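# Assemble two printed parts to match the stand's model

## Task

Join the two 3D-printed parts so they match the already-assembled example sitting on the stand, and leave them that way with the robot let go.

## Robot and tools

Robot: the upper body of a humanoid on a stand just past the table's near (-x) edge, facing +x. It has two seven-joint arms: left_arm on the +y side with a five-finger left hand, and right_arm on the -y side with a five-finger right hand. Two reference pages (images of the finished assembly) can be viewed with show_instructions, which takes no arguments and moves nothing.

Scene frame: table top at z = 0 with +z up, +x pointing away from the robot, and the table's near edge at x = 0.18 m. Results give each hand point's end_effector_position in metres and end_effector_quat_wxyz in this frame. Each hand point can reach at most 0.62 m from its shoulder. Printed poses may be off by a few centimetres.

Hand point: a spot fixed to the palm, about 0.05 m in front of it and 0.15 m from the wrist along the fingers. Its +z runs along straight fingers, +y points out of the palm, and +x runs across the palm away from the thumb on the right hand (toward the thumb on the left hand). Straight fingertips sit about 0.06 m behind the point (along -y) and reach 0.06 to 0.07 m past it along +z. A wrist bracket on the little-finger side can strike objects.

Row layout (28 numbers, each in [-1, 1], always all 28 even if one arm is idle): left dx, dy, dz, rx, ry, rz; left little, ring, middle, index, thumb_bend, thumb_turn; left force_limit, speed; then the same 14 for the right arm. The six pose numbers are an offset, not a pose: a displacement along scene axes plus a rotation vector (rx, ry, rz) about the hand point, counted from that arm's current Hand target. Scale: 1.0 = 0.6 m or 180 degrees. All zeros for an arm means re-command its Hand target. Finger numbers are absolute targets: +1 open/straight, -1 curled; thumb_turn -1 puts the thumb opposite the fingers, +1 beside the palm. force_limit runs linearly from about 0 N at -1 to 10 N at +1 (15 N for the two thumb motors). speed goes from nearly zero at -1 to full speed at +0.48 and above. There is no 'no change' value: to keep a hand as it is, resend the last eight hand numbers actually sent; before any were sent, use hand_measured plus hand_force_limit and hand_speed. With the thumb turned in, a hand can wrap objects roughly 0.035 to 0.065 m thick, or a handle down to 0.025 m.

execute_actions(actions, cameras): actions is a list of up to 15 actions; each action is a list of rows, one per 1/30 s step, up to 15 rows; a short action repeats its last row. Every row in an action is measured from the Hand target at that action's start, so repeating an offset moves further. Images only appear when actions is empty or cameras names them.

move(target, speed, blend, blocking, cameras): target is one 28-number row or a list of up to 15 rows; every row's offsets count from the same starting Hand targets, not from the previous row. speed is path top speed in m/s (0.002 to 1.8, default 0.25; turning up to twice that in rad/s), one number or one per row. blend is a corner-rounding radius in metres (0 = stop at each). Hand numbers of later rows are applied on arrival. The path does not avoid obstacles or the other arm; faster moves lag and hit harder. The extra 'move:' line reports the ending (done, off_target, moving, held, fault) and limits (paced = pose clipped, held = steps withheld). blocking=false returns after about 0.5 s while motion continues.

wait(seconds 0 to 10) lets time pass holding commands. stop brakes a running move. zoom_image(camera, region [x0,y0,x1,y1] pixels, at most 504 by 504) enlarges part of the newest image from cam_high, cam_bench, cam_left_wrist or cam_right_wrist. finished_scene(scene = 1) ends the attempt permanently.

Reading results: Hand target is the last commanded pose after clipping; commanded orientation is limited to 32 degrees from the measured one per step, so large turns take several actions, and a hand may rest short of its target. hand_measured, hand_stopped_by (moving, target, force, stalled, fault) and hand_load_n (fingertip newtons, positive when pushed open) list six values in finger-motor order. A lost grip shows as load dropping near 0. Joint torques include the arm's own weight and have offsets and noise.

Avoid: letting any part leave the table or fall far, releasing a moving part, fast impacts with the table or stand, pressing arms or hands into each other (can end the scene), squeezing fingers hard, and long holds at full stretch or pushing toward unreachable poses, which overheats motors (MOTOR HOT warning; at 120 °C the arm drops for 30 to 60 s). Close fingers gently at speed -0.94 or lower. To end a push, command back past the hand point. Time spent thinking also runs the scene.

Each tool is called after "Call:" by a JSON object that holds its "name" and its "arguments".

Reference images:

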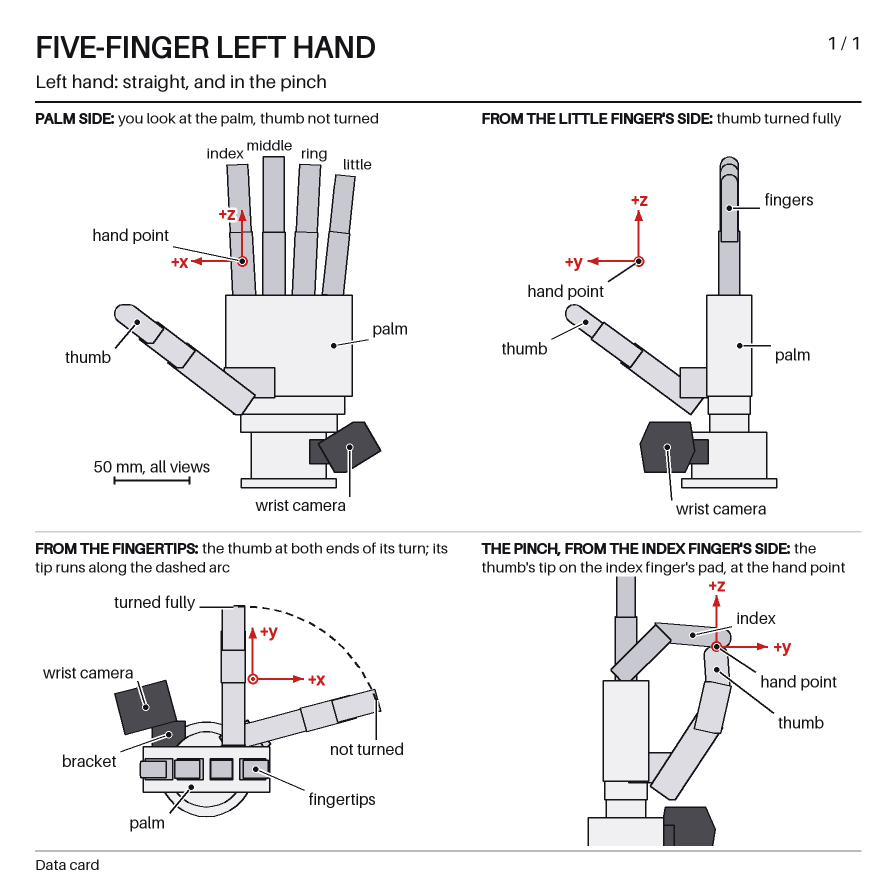

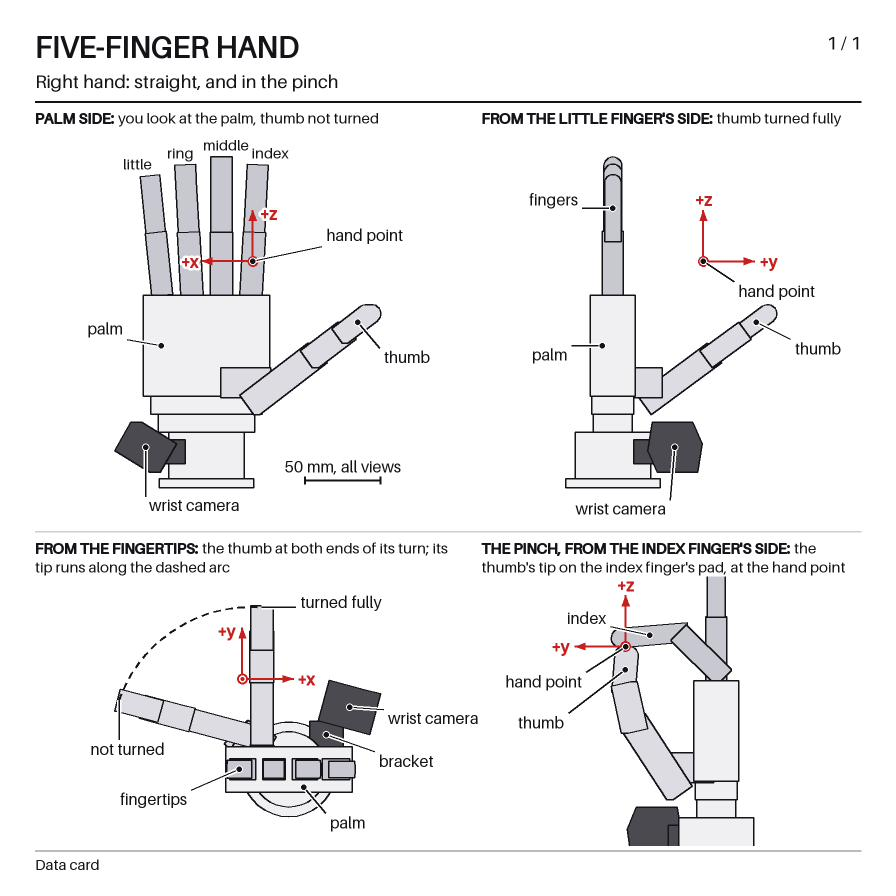

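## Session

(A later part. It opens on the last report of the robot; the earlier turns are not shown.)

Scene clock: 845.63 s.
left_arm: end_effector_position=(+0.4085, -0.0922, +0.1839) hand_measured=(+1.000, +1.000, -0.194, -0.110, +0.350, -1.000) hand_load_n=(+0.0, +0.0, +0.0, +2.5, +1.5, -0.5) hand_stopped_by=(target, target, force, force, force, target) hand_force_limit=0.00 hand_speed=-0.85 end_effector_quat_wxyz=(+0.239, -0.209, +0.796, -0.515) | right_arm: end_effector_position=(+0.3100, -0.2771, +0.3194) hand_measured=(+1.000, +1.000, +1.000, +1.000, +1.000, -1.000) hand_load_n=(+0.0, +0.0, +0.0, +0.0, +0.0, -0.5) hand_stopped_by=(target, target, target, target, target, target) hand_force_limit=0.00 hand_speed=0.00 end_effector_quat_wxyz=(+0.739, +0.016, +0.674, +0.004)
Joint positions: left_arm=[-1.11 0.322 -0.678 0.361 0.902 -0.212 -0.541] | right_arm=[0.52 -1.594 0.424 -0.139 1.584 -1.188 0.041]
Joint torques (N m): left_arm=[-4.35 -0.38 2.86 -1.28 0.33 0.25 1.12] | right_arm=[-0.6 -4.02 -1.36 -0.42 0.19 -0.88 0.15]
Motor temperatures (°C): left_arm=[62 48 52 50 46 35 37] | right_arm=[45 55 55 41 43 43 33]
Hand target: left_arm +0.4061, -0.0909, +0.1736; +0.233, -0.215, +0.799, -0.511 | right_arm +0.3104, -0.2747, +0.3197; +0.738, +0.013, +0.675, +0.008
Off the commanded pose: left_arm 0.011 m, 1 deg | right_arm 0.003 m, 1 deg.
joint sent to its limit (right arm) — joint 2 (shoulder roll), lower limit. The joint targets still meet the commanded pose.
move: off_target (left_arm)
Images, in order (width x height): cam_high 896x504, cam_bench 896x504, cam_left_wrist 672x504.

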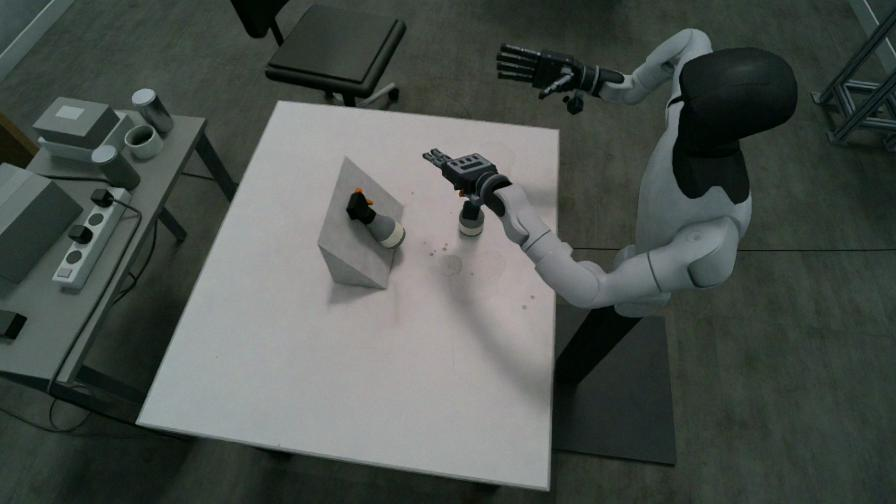

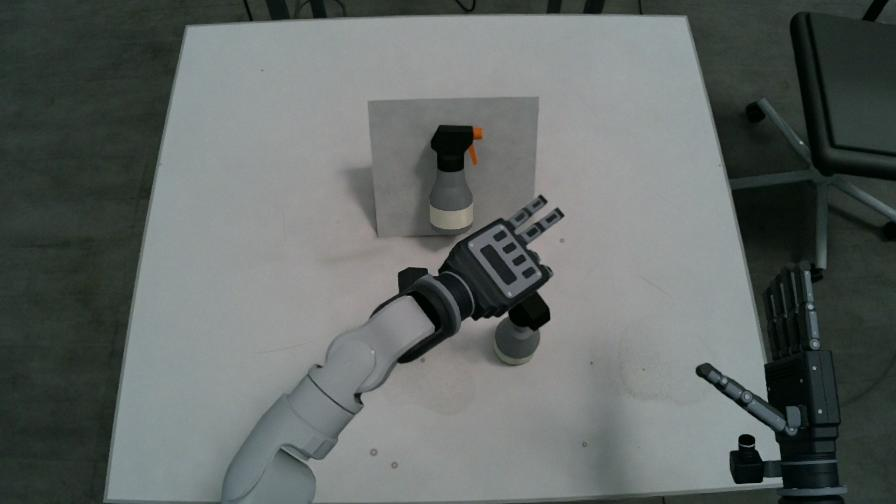

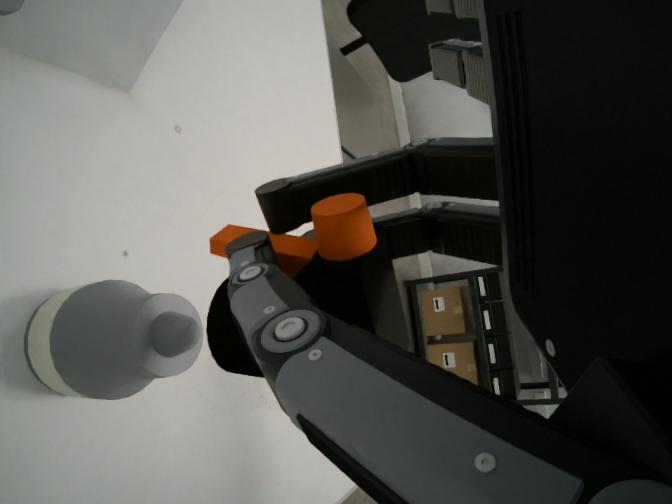

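Call:
{"name": "move", "arguments": {"target": [-0.003,-0.003,-0.035,0,0,0,1,1,-0.4,-0.3,0.15,-1,0.0,-0.85,0,0,0,0,0,0,1,1,1,1,1,-1,0,0], "speed": 0.05, "cameras": ["cam_high","cam_bench","cam_left_wrist"]}}

Call:
{"name": "zoom_image", "arguments": {"camera": "cam_bench", "region": [460, 260, 580, 380]}}

Call:
{"name": "zoom_image", "arguments": {"camera": "cam_left_wrist", "region": [40, 200, 360, 440]}}

Scene clock: 866.50 s.
left_arm: end_effector_position=(+0.4069, -0.0942, +0.1625) hand_measured=(+1.000, +1.000, -0.194, -0.110, +0.350, -1.000) hand_load_n=(+0.0, +0.0, +0.0, +2.0, +1.5, -0.5) hand_stopped_by=(target, target, force, force, force, target) hand_force_limit=0.00 hand_speed=-0.85 end_effector_quat_wxyz=(+0.239, -0.209, +0.796, -0.516) | right_arm: end_effector_position=(+0.3100, -0.2771, +0.3194) hand_measured=(+1.000, +1.000, +1.000, +1.000, +1.000, -1.000) hand_load_n=(+0.0, +0.0, +0.0, +0.0, +0.0, +0.0) hand_stopped_by=(target, target, target, target, target, target) hand_force_limit=0.00 hand_speed=0.00 end_effector_quat_wxyz=(+0.739, +0.016, +0.674, +0.004)
Joint positions: left_arm=[-1.076 0.305 -0.716 0.41 0.935 -0.212 -0.46] | right_arm=[0.52 -1.594 0.424 -0.139 1.584 -1.188 0.041]
Joint torques (N m): left_arm=[-4.36 -0.48 2.72 -1.34 0.34 0.29 1.11] | right_arm=[-0.66 -3.94 -1.62 -0.56 0.14 -0.9 0.16]
Motor temperatures (°C): left_arm=[60 48 51 50 46 35 38] | right_arm=[45 55 55 41 43 43 33]
Hand target: left_arm +0.4043, -0.0927, +0.1526; +0.233, -0.215, +0.799, -0.511 | right_arm +0.3104, -0.2747, +0.3197; +0.738, +0.013, +0.675, +0.008
Off the commanded pose: left_arm 0.010 m, 1 deg | right_arm 0.003 m, 1 deg.
joint sent to its limit (right arm) — joint 2 (shoulder roll), lower limit. The joint targets still meet the commanded pose.
move: off_target (left_arm)
Images, in order (width x height): cam_high 896x504, cam_bench 896x504, cam_left_wrist 672x504.

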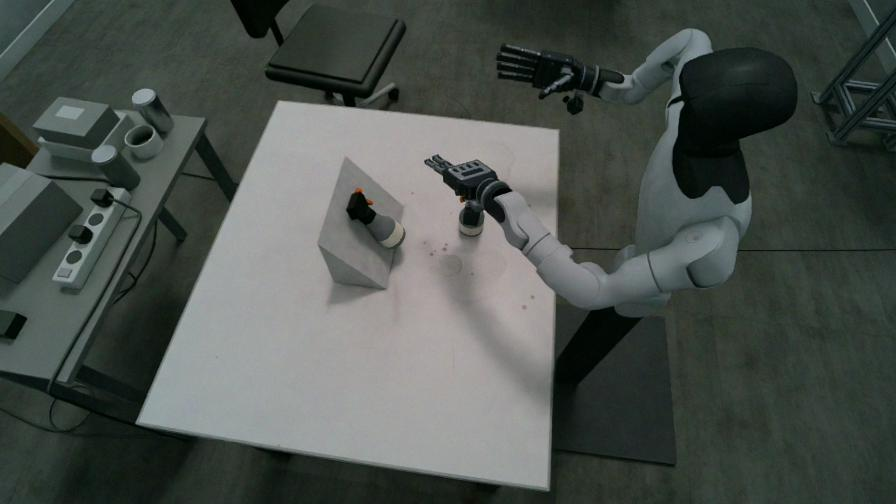

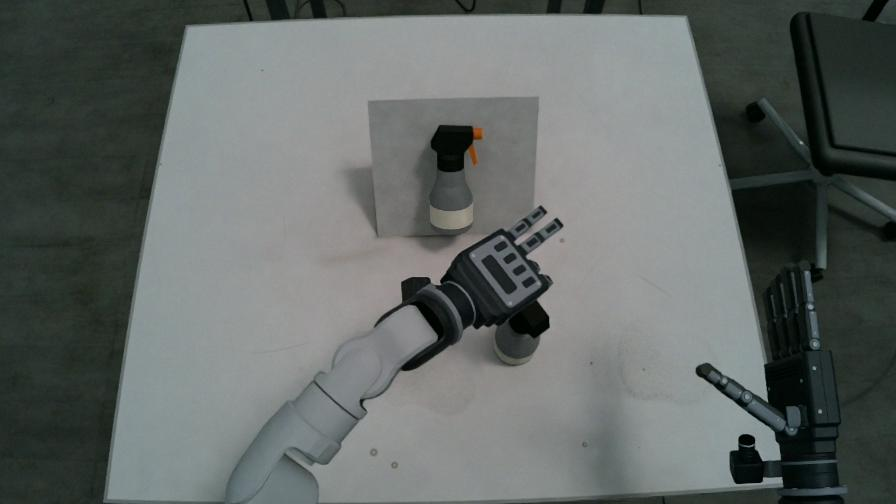

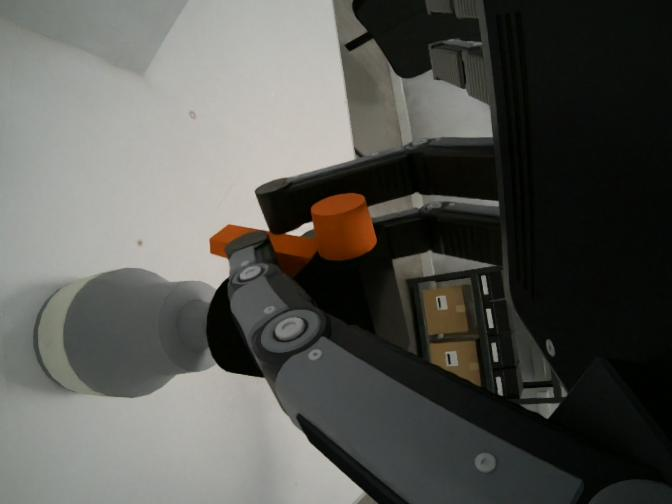

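Scaled by 4.200 from the camera's 896x504 image, which has a finer 1280x720 frame.

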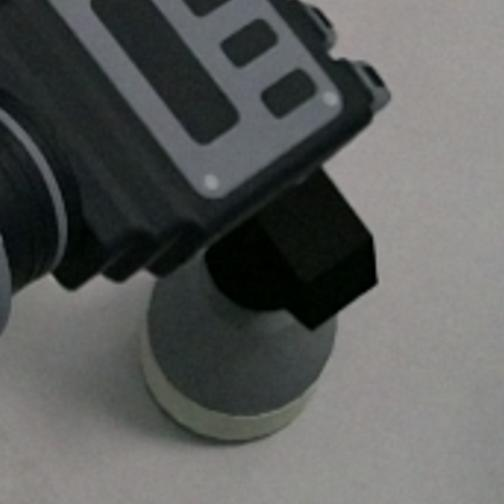

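Scaled by 1.575 from the camera's 672x504 image, which has a finer 960x720 frame.

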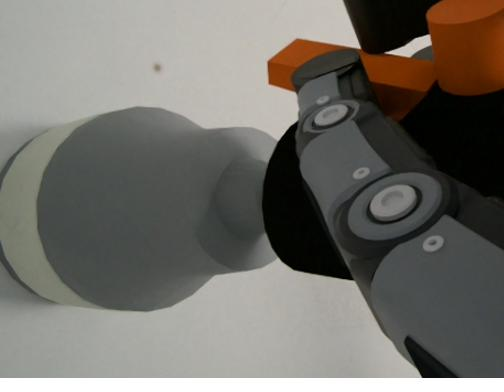

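Call:
{"name": "move", "arguments": {"target": [0,0,-0.02,0,0,0,1,1,-0.4,-0.3,0.15,-1,0.0,-0.85,0,0,0,0,0,0,1,1,1,1,1,-1,0,0], "speed": 0.04, "cameras": ["cam_bench","cam_left_wrist"]}}

Call:
{"name": "zoom_image", "arguments": {"camera": "cam_bench", "region": [460, 260, 580, 380]}}

Call:
{"name": "zoom_image", "arguments": {"camera": "cam_left_wrist", "region": [40, 200, 360, 440]}}

Scene clock: 876.47 s.
left_arm: end_effector_position=(+0.4074, -0.0939, +0.1500) hand_measured=(+1.000, +1.000, -0.194, -0.110, +0.350, -1.000) hand_load_n=(+0.0, -0.5, +0.0, +2.0, +1.5, -0.5) hand_stopped_by=(target, target, force, force, force, target) hand_force_limit=0.00 hand_speed=-0.85 end_effector_quat_wxyz=(+0.239, -0.210, +0.796, -0.515) | right_arm: end_effector_position=(+0.3100, -0.2771, +0.3194) hand_measured=(+1.000, +1.000, +1.000, +1.000, +1.000, -1.000) hand_load_n=(+0.0, +0.0, +0.0, +0.0, +0.0, -0.5) hand_stopped_by=(target, target, target, target, target, target) hand_force_limit=0.00 hand_speed=0.00 end_effector_quat_wxyz=(+0.739, +0.016, +0.674, +0.004)
Joint positions: left_arm=[-1.065 0.298 -0.743 0.453 0.947 -0.212 -0.404] | right_arm=[0.52 -1.594 0.424 -0.139 1.584 -1.188 0.041]
Joint torques (N m): left_arm=[-4.42 -0.51 2.78 -1.42 0.3 0.22 1.07] | right_arm=[-0.39 -3.85 -1.42 -0.48 0.43 -0.87 0.09]
Motor temperatures (°C): left_arm=[58 48 51 50 46 35 38] | right_arm=[45 55 55 41 43 43 33]
Hand target: left_arm +0.4043, -0.0927, +0.1406; +0.233, -0.215, +0.799, -0.511 | right_arm +0.3104, -0.2747, +0.3197; +0.738, +0.013, +0.675, +0.008
Off the commanded pose: left_arm 0.010 m, 1 deg | right_arm 0.003 m, 1 deg.
joint sent to its limit (right arm) — joint 2 (shoulder roll), lower limit. The joint targets still meet the commanded pose.
move: off_target (left_arm)
Images, in order (width x height): cam_bench 896x504, cam_left_wrist 672x504.

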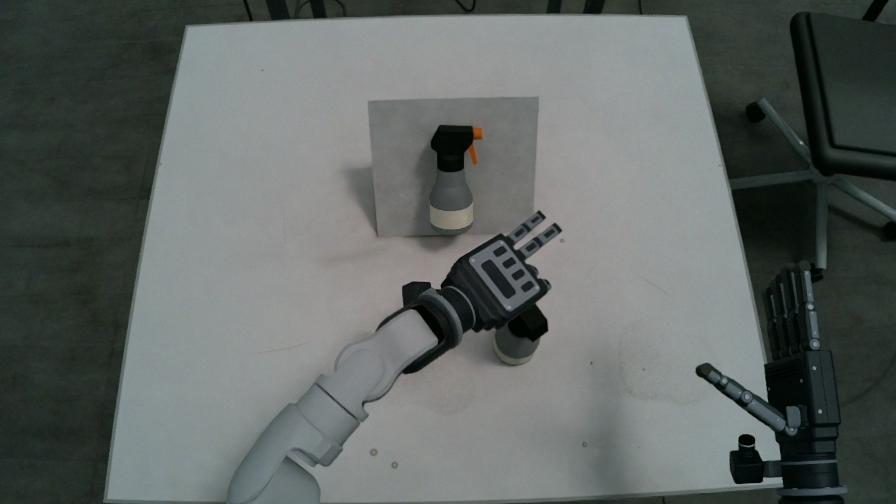

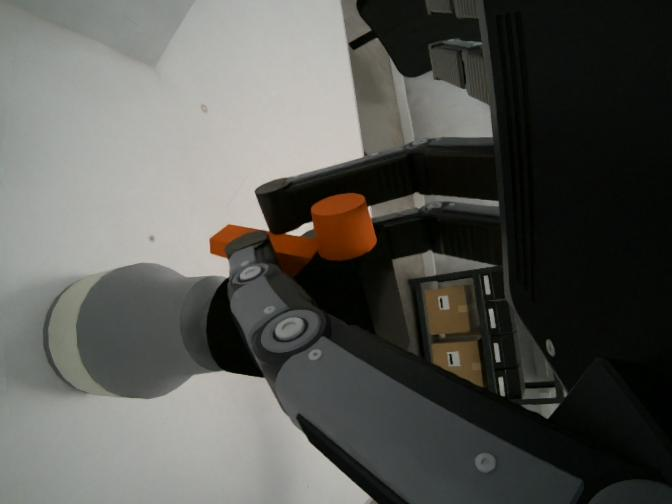

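Scaled by 4.200 from the camera's 896x504 image, which has a finer 1280x720 frame.

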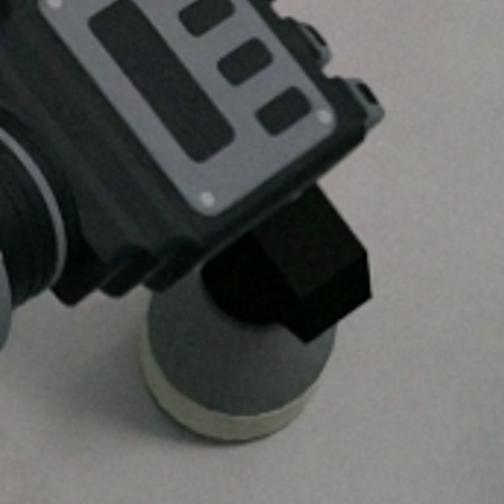

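Scaled by 1.575 from the camera's 672x504 image, which has a finer 960x720 frame.

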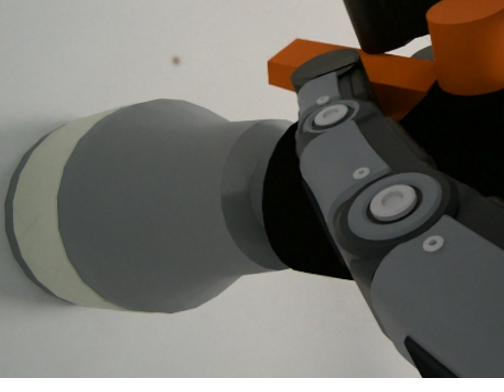

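Call:
{"name": "move", "arguments": {"target": [0,0,-0.0167,0,0,0,1,1,-0.4,-0.3,0.15,-1,0.0,-0.85,0,0,0,0,0,0,1,1,1,1,1,-1,0,0], "speed": 0.03, "cameras": ["cam_bench","cam_left_wrist"]}}

Call:
{"name": "zoom_image", "arguments": {"camera": "cam_bench", "region": [460, 260, 580, 380]}}

Call:
{"name": "zoom_image", "arguments": {"camera": "cam_left_wrist", "region": [40, 200, 360, 440]}}

Scene clock: 883.80 s.
left_arm: end_effector_position=(+0.4084, -0.0946, +0.1417) hand_measured=(+1.000, +1.000, -0.194, -0.110, +0.350, -1.000) hand_load_n=(+0.0, +0.0, +0.0, +2.0, +1.5, -0.5) hand_stopped_by=(target, target, force, force, force, target) hand_force_limit=0.00 hand_speed=-0.85 end_effector_quat_wxyz=(+0.241, -0.208, +0.796, -0.516) | right_arm: end_effector_position=(+0.3100, -0.2771, +0.3194) hand_measured=(+1.000, +1.000, +1.000, +1.000, +1.000, -1.000) hand_load_n=(+0.0, +0.0, +0.0, +0.0, +0.0, -0.5) hand_stopped_by=(target, target, target, target, target, target) hand_force_limit=0.00 hand_speed=0.00 end_effector_quat_wxyz=(+0.739, +0.016, +0.674, +0.004)
Joint positions: left_arm=[-1.065 0.291 -0.771 0.492 0.952 -0.212 -0.356] | right_arm=[0.52 -1.594 0.424 -0.139 1.584 -1.188 0.041]
Joint torques (N m): left_arm=[-4.05 -0.5 2.73 -1.31 0.22 0.23 1.11] | right_arm=[-0.7 -3.85 -1.35 -0.48 0.08 -0.9 0.06]
Motor temperatures (°C): left_arm=[57 48 51 50 46 35 38] | right_arm=[45 55 55 41 43 43 33]
Hand target: left_arm +0.4043, -0.0927, +0.1306; +0.233, -0.215, +0.799, -0.511 | right_arm +0.3104, -0.2747, +0.3197; +0.738, +0.013, +0.675, +0.008
Off the commanded pose: left_arm 0.012 m, 1 deg | right_arm 0.003 m, 1 deg.
joint sent to its limit (right arm) — joint 2 (shoulder roll), lower limit. The joint targets still meet the commanded pose.
move: off_target (left_arm)
Images, in order (width x height): cam_bench 896x504, cam_left_wrist 672x504.

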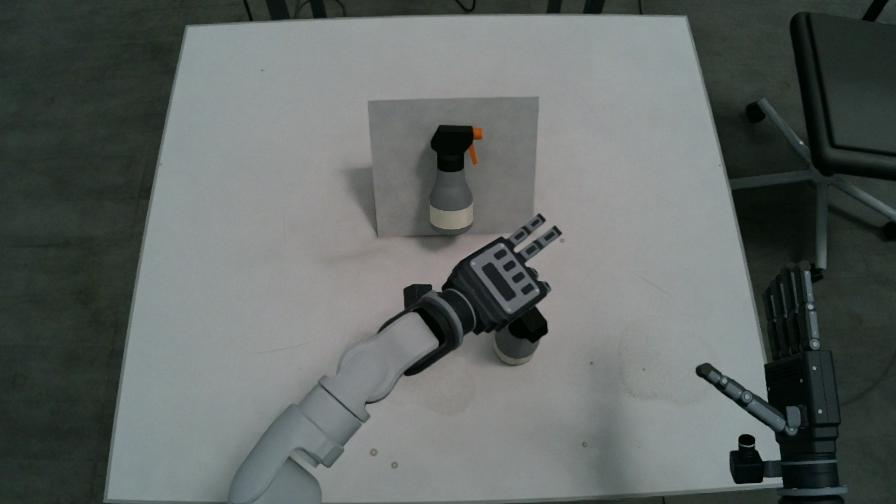

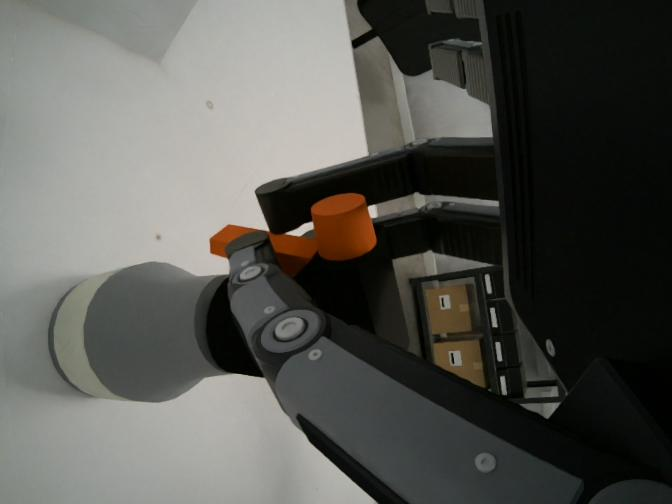

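Scaled by 4.200 from the camera's 896x504 image, which has a finer 1280x720 frame.

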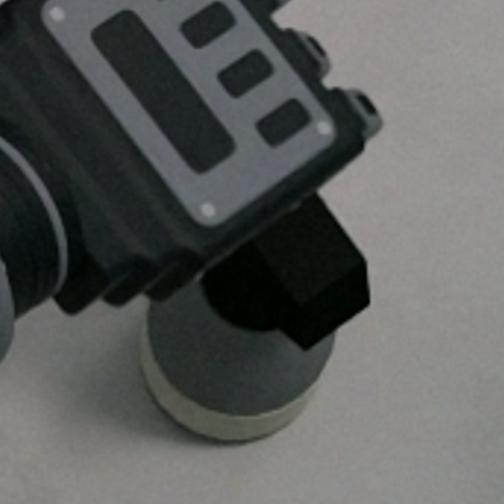

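Scaled by 1.575 from the camera's 672x504 image, which has a finer 960x720 frame.

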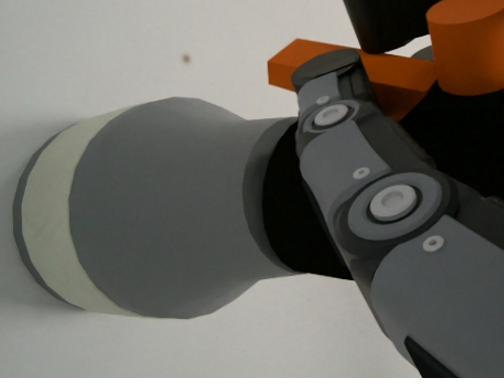

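Call:
{"name": "move", "arguments": {"target": [0,0,-0.0167,0,0,0,1,1,-0.4,-0.3,0.15,-1,0.0,-0.85,0,0,0,0,0,0,1,1,1,1,1,-1,0,0], "speed": 0.03, "cameras": ["cam_bench","cam_left_wrist","cam_high"]}}

Call:
{"name": "zoom_image", "arguments": {"camera": "cam_bench", "region": [460, 260, 580, 380]}}

Call:
{"name": "zoom_image", "arguments": {"camera": "cam_left_wrist", "region": [40, 200, 360, 440]}}

Scene clock: 891.70 s.
left_arm: end_effector_position=(+0.4101, -0.0957, +0.1357) hand_measured=(+1.000, +1.000, -0.194, -0.110, +0.350, -1.000) hand_load_n=(+0.0, +0.0, +0.0, +2.0, +1.5, -0.5) hand_stopped_by=(target, target, force, force, force, target) hand_force_limit=0.00 hand_speed=-0.85 end_effector_quat_wxyz=(+0.243, -0.208, +0.792, -0.521) | right_arm: end_effector_position=(+0.3100, -0.2771, +0.3194) hand_measured=(+1.000, +1.000, +1.000, +1.000, +1.000, -1.000) hand_load_n=(+0.0, +0.0, +0.0, +0.0, +0.0, -0.5) hand_stopped_by=(target, target, target, target, target, target) hand_force_limit=0.00 hand_speed=0.00 end_effector_quat_wxyz=(+0.739, +0.016, +0.674, +0.004)
Joint positions: left_arm=[-1.065 0.286 -0.795 0.532 0.952 -0.211 -0.299] | right_arm=[0.52 -1.594 0.424 -0.139 1.584 -1.188 0.041]
Joint torques (N m): left_arm=[-3.86 -0.62 2.19 -1.13 0.31 0.21 0.8] | right_arm=[-0.41 -4.03 -1.52 -0.33 0.38 -0.9 0.13]
Motor temperatures (°C): left_arm=[58 48 51 50 46 35 38] | right_arm=[45 55 55 41 43 43 33]
Hand target: left_arm +0.4043, -0.0927, +0.1206; +0.233, -0.215, +0.799, -0.511 | right_arm +0.3104, -0.2747, +0.3197; +0.738, +0.013, +0.675, +0.008
Off the commanded pose: left_arm 0.016 m, 2 deg | right_arm 0.003 m, 1 deg.
joint sent to its limit (right arm) — joint 2 (shoulder roll), lower limit. The joint targets still meet the commanded pose.
move: off_target (left_arm)
Images, in order (width x height): cam_high 896x504, cam_bench 896x504, cam_left_wrist 672x504.

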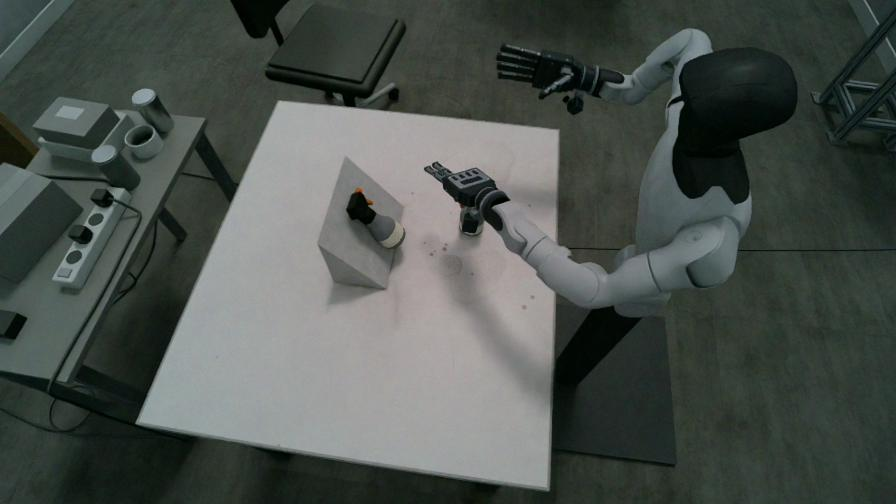

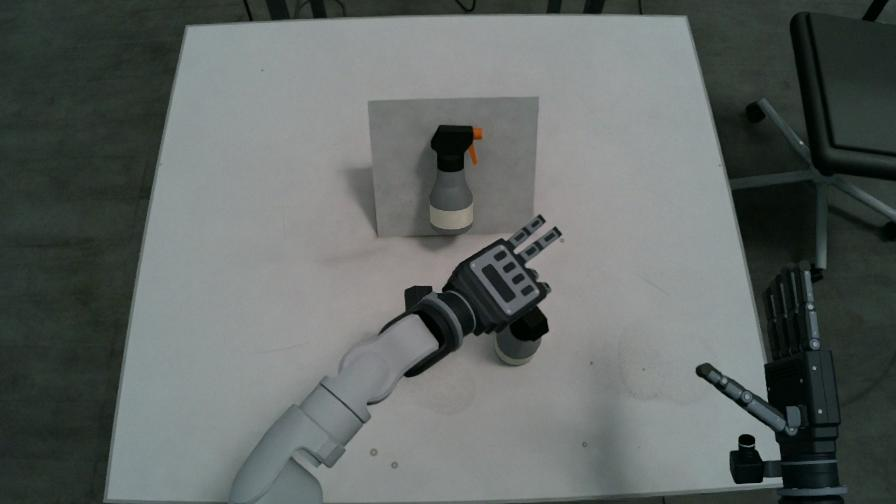

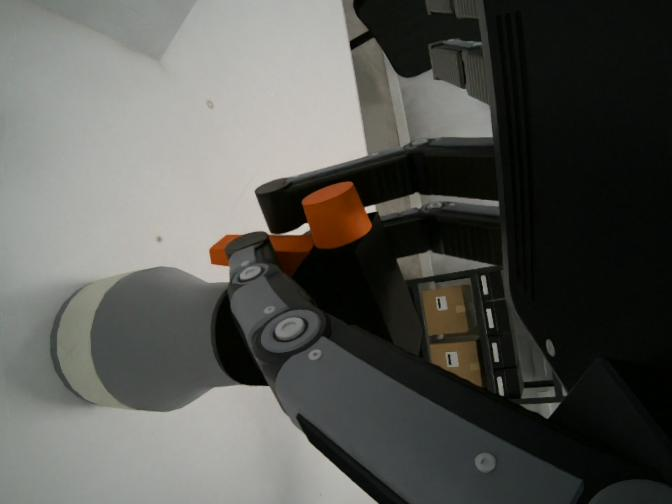

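Scaled by 4.200 from the camera's 896x504 image, which has a finer 1280x720 frame.

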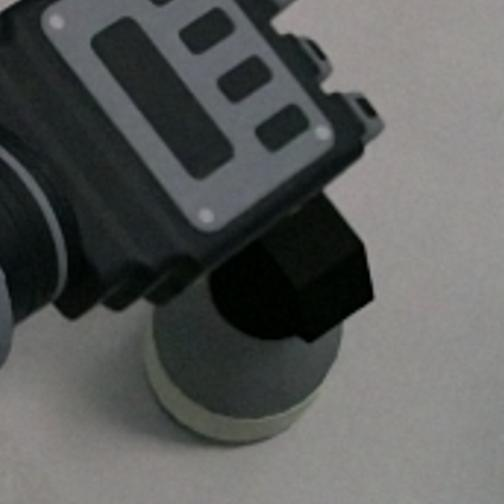

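Scaled by 1.575 from the camera's 672x504 image, which has a finer 960x720 frame.

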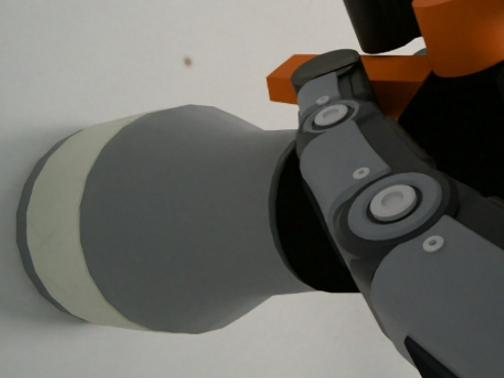

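Call:
{"name": "move", "arguments": {"target": [0.006,-0.003,0.004,0,0,0,1,1,-0.4,-0.3,0.15,-1,0.0,-0.85,0,0,0,0,0,0,1,1,1,1,1,-1,0,0], "speed": 0.03}}

Call:
{"name": "execute_actions", "arguments": {"actions": [[[0,0,0,0,0,0,1,1,0.2,0.2,0.6,-1,0.0,-0.8,0,0,0,0,0,0,1,1,1,1,1,-1,0,0]],[[0,0,0,0,0,0,1,1,0.2,0.2,0.6,-1,0.0,-0.8,0,0,0,0,0,0,1,1,1,1,1,-1,0,0]],[[0,0,0,0,0,0,1,1,0.7,0.7,1,-1,0.0,-0.7,0,0,0,0,0,0,1,1,1,1,1,-1,0,0]],[[0,0,0,0,0,0,1,1,0.7,0.7,1,-1,0.0,-0.7,0,0,0,0,0,0,1,1,1,1,1,-1,0,0]]], "cameras": ["cam_bench","cam_left_wrist","cam_high"]}}

Call:
{"name": "zoom_image", "arguments": {"camera": "cam_bench", "region": [460, 260, 580, 380]}}

Call:
{"name": "zoom_image", "arguments": {"camera": "cam_high", "region": [420, 140, 540, 260]}}

Scene clock: 908.60 s.
left_arm: end_effector_position=(+0.4100, -0.0945, +0.1279) hand_measured=(+1.000, +1.000, -0.194, -0.112, +0.350, -1.000) hand_load_n=(+0.0, +0.0, +0.0, +0.5, +0.0, +0.0) hand_stopped_by=(target, target, force, force, force, target) hand_force_limit=0.00 hand_speed=-0.85 end_effector_quat_wxyz=(+0.237, -0.216, +0.795, -0.515) | right_arm: end_effector_position=(+0.3100, -0.2771, +0.3194) hand_measured=(+1.000, +1.000, +1.000, +1.000, +1.000, -1.000) hand_load_n=(+0.0, +0.0, +0.0, +0.0, +0.0, -0.5) hand_stopped_by=(target, target, target, target, target, target) hand_force_limit=0.00 hand_speed=0.00 end_effector_quat_wxyz=(+0.739, +0.016, +0.674, +0.004)
Joint positions: left_arm=[-1.065 0.271 -0.795 0.573 0.952 -0.219 -0.292] | right_arm=[0.52 -1.594 0.424 -0.139 1.584 -1.188 0.041]
Joint torques (N m): left_arm=[-5.59 -0.6 2.64 -1.12 0.23 0.02 0.79] | right_arm=[-0.69 -3.86 -1.35 -0.47 0.16 -0.91 0.13]
Motor temperatures (°C): left_arm=[58 48 51 50 46 35 37] | right_arm=[45 55 55 41 43 43 33]
Hand target: left_arm +0.4079, -0.0945, +0.1230; +0.233, -0.215, +0.799, -0.511 | right_arm +0.3104, -0.2747, +0.3197; +0.738, +0.013, +0.675, +0.008
Off the commanded pose: left_arm 0.005 m, 1 deg | right_arm 0.003 m, 1 deg.
joint sent to its limit (right arm) — joint 2 (shoulder roll), lower limit. The joint targets still meet the commanded pose.
move: off_target (left_arm)

Scene clock: 910.80 s.
left_arm: end_effector_position=(+0.4095, -0.0945, +0.1274) hand_measured=(+1.000, +1.000, +0.700, +0.700, +1.000, -1.000) hand_load_n=(+0.0, +0.0, +0.0, -0.5, +0.0, +0.0) hand_stopped_by=(target, target, target, target, target, target) hand_force_limit=0.00 hand_speed=-0.70 end_effector_quat_wxyz=(+0.236, -0.216, +0.795, -0.515) | right_arm: end_effector_position=(+0.3100, -0.2771, +0.3194) hand_measured=(+1.000, +1.000, +1.000, +1.000, +1.000, -1.000) hand_load_n=(+0.0, +0.0, +0.0, +0.0, +0.0, -0.5) hand_stopped_by=(target, target, target, target, target, target) hand_force_limit=0.00 hand_speed=0.00 end_effector_quat_wxyz=(+0.739, +0.016, +0.674, +0.004)
Joint positions: left_arm=[-1.065 0.271 -0.795 0.574 0.952 -0.222 -0.292] | right_arm=[0.52 -1.594 0.424 -0.139 1.584 -1.188 0.041]
Joint torques (N m): left_arm=[-5.57 -0.66 2.75 -1.23 0.24 0.12 0.79] | right_arm=[-0.65 -4.31 -1.39 -0.4 0.25 -0.86 0.13]
Motor temperatures (°C): left_arm=[59 48 51 50 46 35 37] | right_arm=[45 55 55 41 43 43 33]
Hand target: left_arm +0.4079, -0.0945, +0.1230; +0.233, -0.215, +0.799, -0.511 | right_arm +0.3104, -0.2747, +0.3197; +0.738, +0.013, +0.675, +0.008
Off the commanded pose: left_arm 0.005 m, 1 deg | right_arm 0.003 m, 1 deg.
joint sent to its limit (right arm) — joint 2 (shoulder roll), lower limit. The joint targets still meet the commanded pose.
Images, in order (width x height): cam_high 896x504, cam_bench 896x504, cam_left_wrist 672x504.

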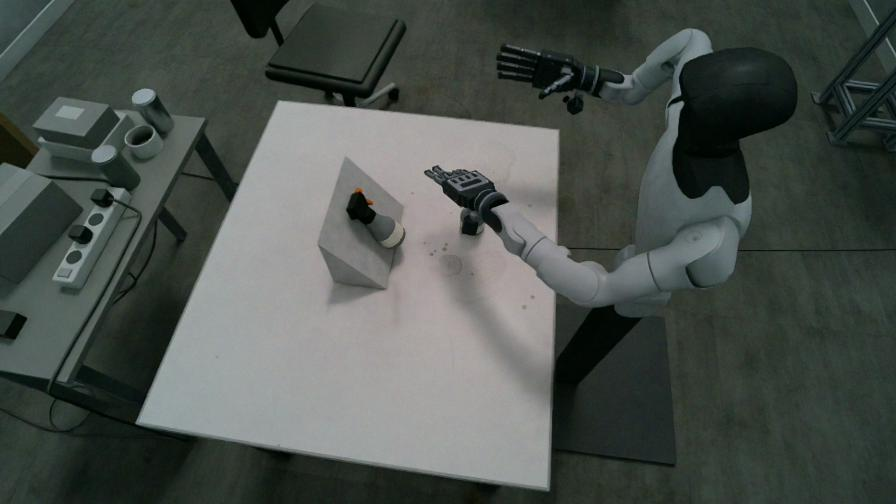

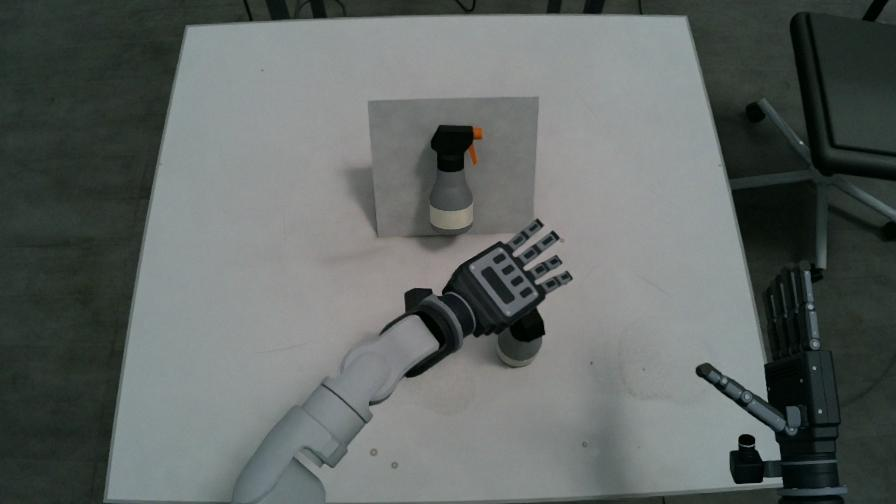

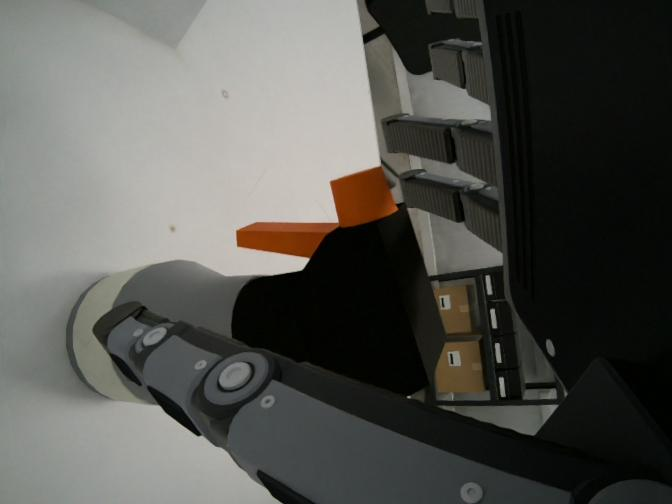

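Scaled by 4.200 from the camera's 896x504 image, which has a finer 1280x720 frame.

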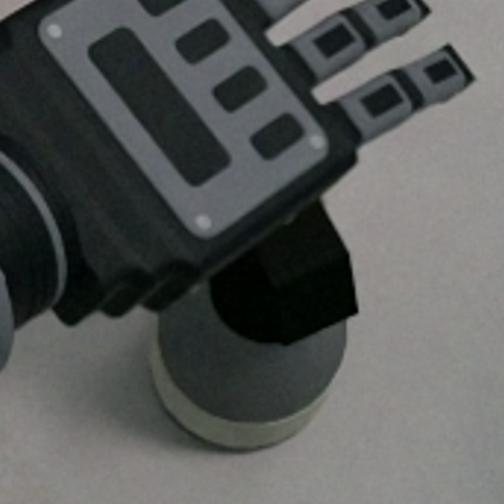

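Scaled by 4.200 from the camera's 896x504 image, which has a finer 1280x720 frame.

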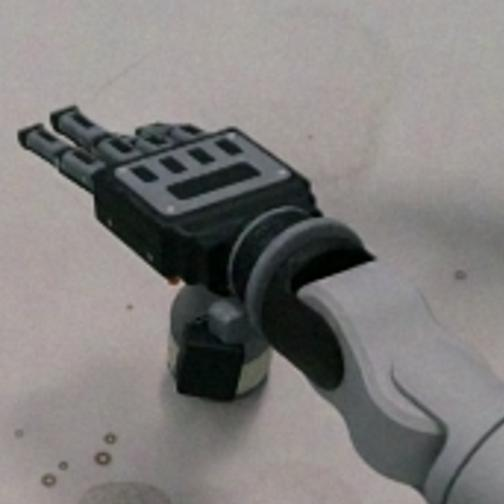

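Call:
{"name": "move", "arguments": {"target": [[0,0,0.06,0,0,0,1,1,1,1,1,-1,0,0,0,0,0,0,0,0,1,1,1,1,1,-1,0,0],[0.0,0.15,0.2,0,0,0,1,1,1,1,1,-1,0,0,0,0,0,0,0,0,1,1,1,1,1,-1,0,0]], "speed": 0.1, "blend": [0.01,0], "cameras": ["cam_bench","cam_left_wrist","cam_high"]}}

Call:
{"name": "zoom_image", "arguments": {"camera": "cam_bench", "region": [460, 260, 580, 380]}}

Call:
{"name": "zoom_image", "arguments": {"camera": "cam_high", "region": [420, 150, 540, 270]}}

Call:
{"name": "zoom_image", "arguments": {"camera": "cam_high", "region": [310, 150, 430, 270]}}

Scene clock: 922.53 s.
left_arm: end_effector_position=(+0.4073, -0.0015, +0.2314) hand_measured=(+1.000, +1.000, +1.000, +1.000, +1.000, -1.000) hand_load_n=(+0.0, +0.0, +0.0, +0.0, +0.0, +0.5) hand_stopped_by=(target, target, target, target, target, target) hand_force_limit=0.00 hand_speed=0.00 end_effector_quat_wxyz=(+0.227, -0.226, +0.802, -0.504) | right_arm: end_effector_position=(+0.3100, -0.2771, +0.3194) hand_measured=(+1.000, +1.000, +1.000, +1.000, +1.000, -1.000) hand_load_n=(+0.0, +0.0, +0.0, +0.0, +0.0, -0.5) hand_stopped_by=(target, target, target, target, target, target) hand_force_limit=0.00 hand_speed=0.00 end_effector_quat_wxyz=(+0.739, +0.016, +0.674, +0.004)
Joint positions: left_arm=[-1.108 0.676 -0.52 0.212 0.597 -0.39 -0.725] | right_arm=[0.52 -1.594 0.424 -0.139 1.584 -1.188 0.041]
Joint torques (N m): left_arm=[-7.04 1.22 5.38 -2.3 -0.4 0.09 0.51] | right_arm=[-0.7 -4.07 -1.43 -0.47 0.1 -0.88 0.17]
Motor temperatures (°C): left_arm=[62 48 51 50 46 35 37] | right_arm=[45 55 55 41 43 43 33]
Hand target: left_arm +0.4079, -0.0045, +0.2430; +0.233, -0.215, +0.799, -0.511 | right_arm +0.3104, -0.2747, +0.3197; +0.738, +0.013, +0.675, +0.008
Off the commanded pose: left_arm 0.012 m, 2 deg | right_arm 0.003 m, 1 deg.
joint sent to its limit (right arm) — joint 2 (shoulder roll), lower limit. The joint targets still meet the commanded pose.
move: off_target (left_arm)
Images, in order (width x height): cam_high 896x504, cam_bench 896x504, cam_left_wrist 672x504.

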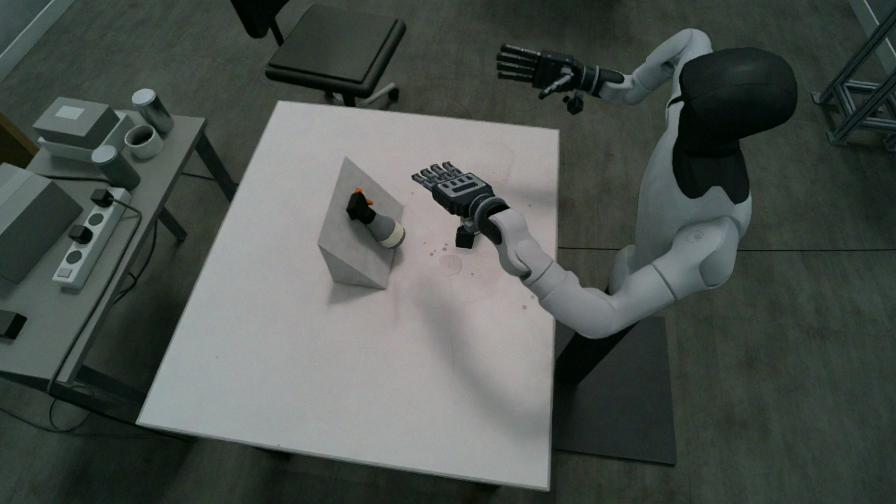

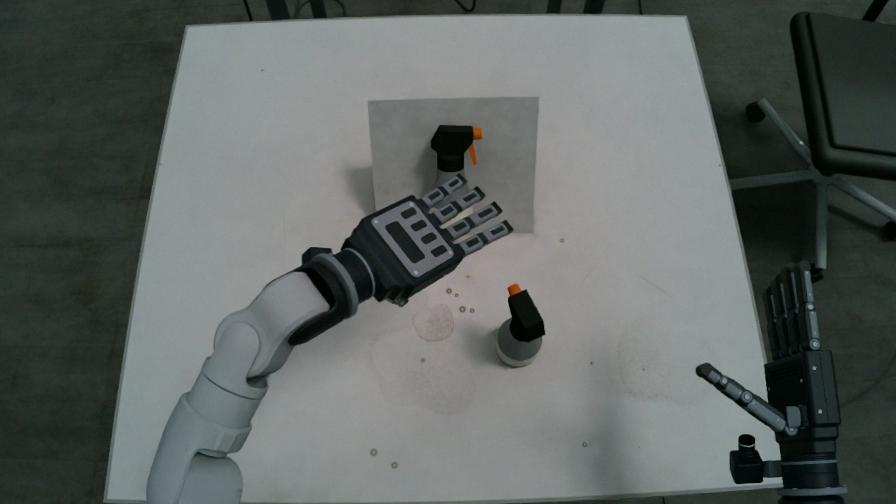

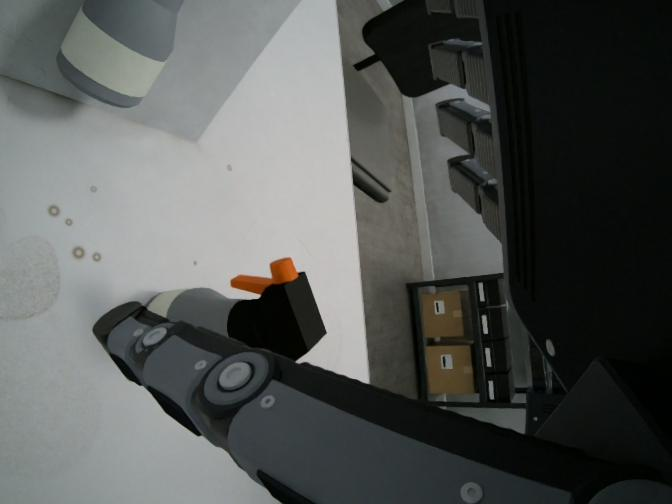

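Scaled by 4.200 from the camera's 896x504 image, which has a finer 1280x720 frame.

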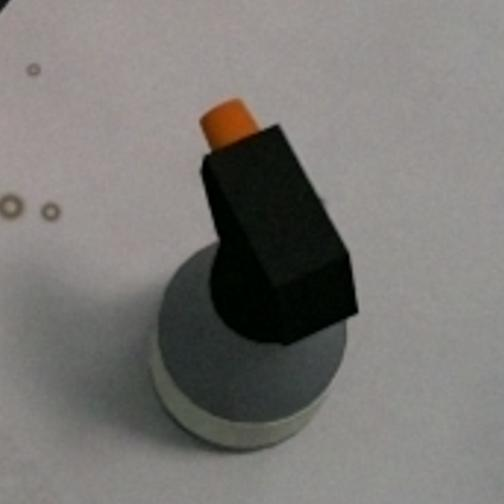

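Scaled by 4.200 from the camera's 896x504 image, which has a finer 1280x720 frame.

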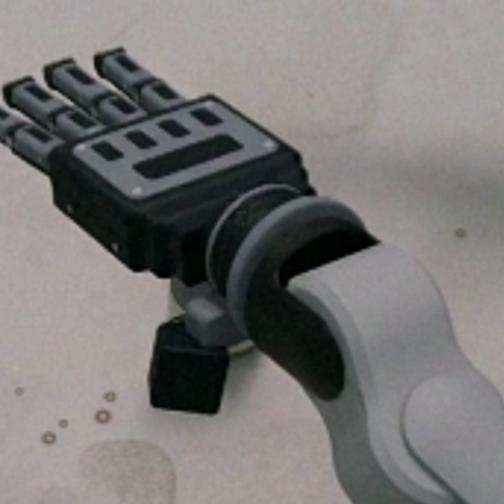

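Scaled by 4.200 from the camera's 896x504 image, which has a finer 1280x720 frame.

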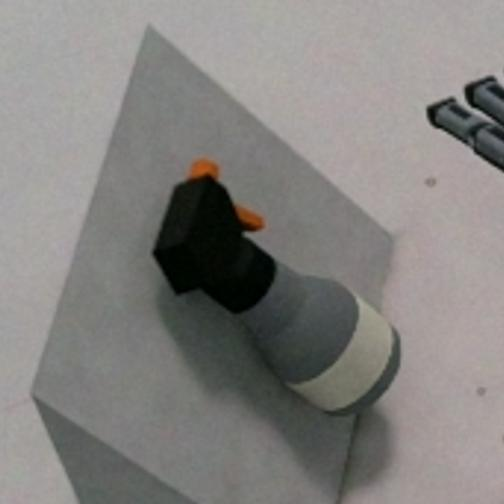

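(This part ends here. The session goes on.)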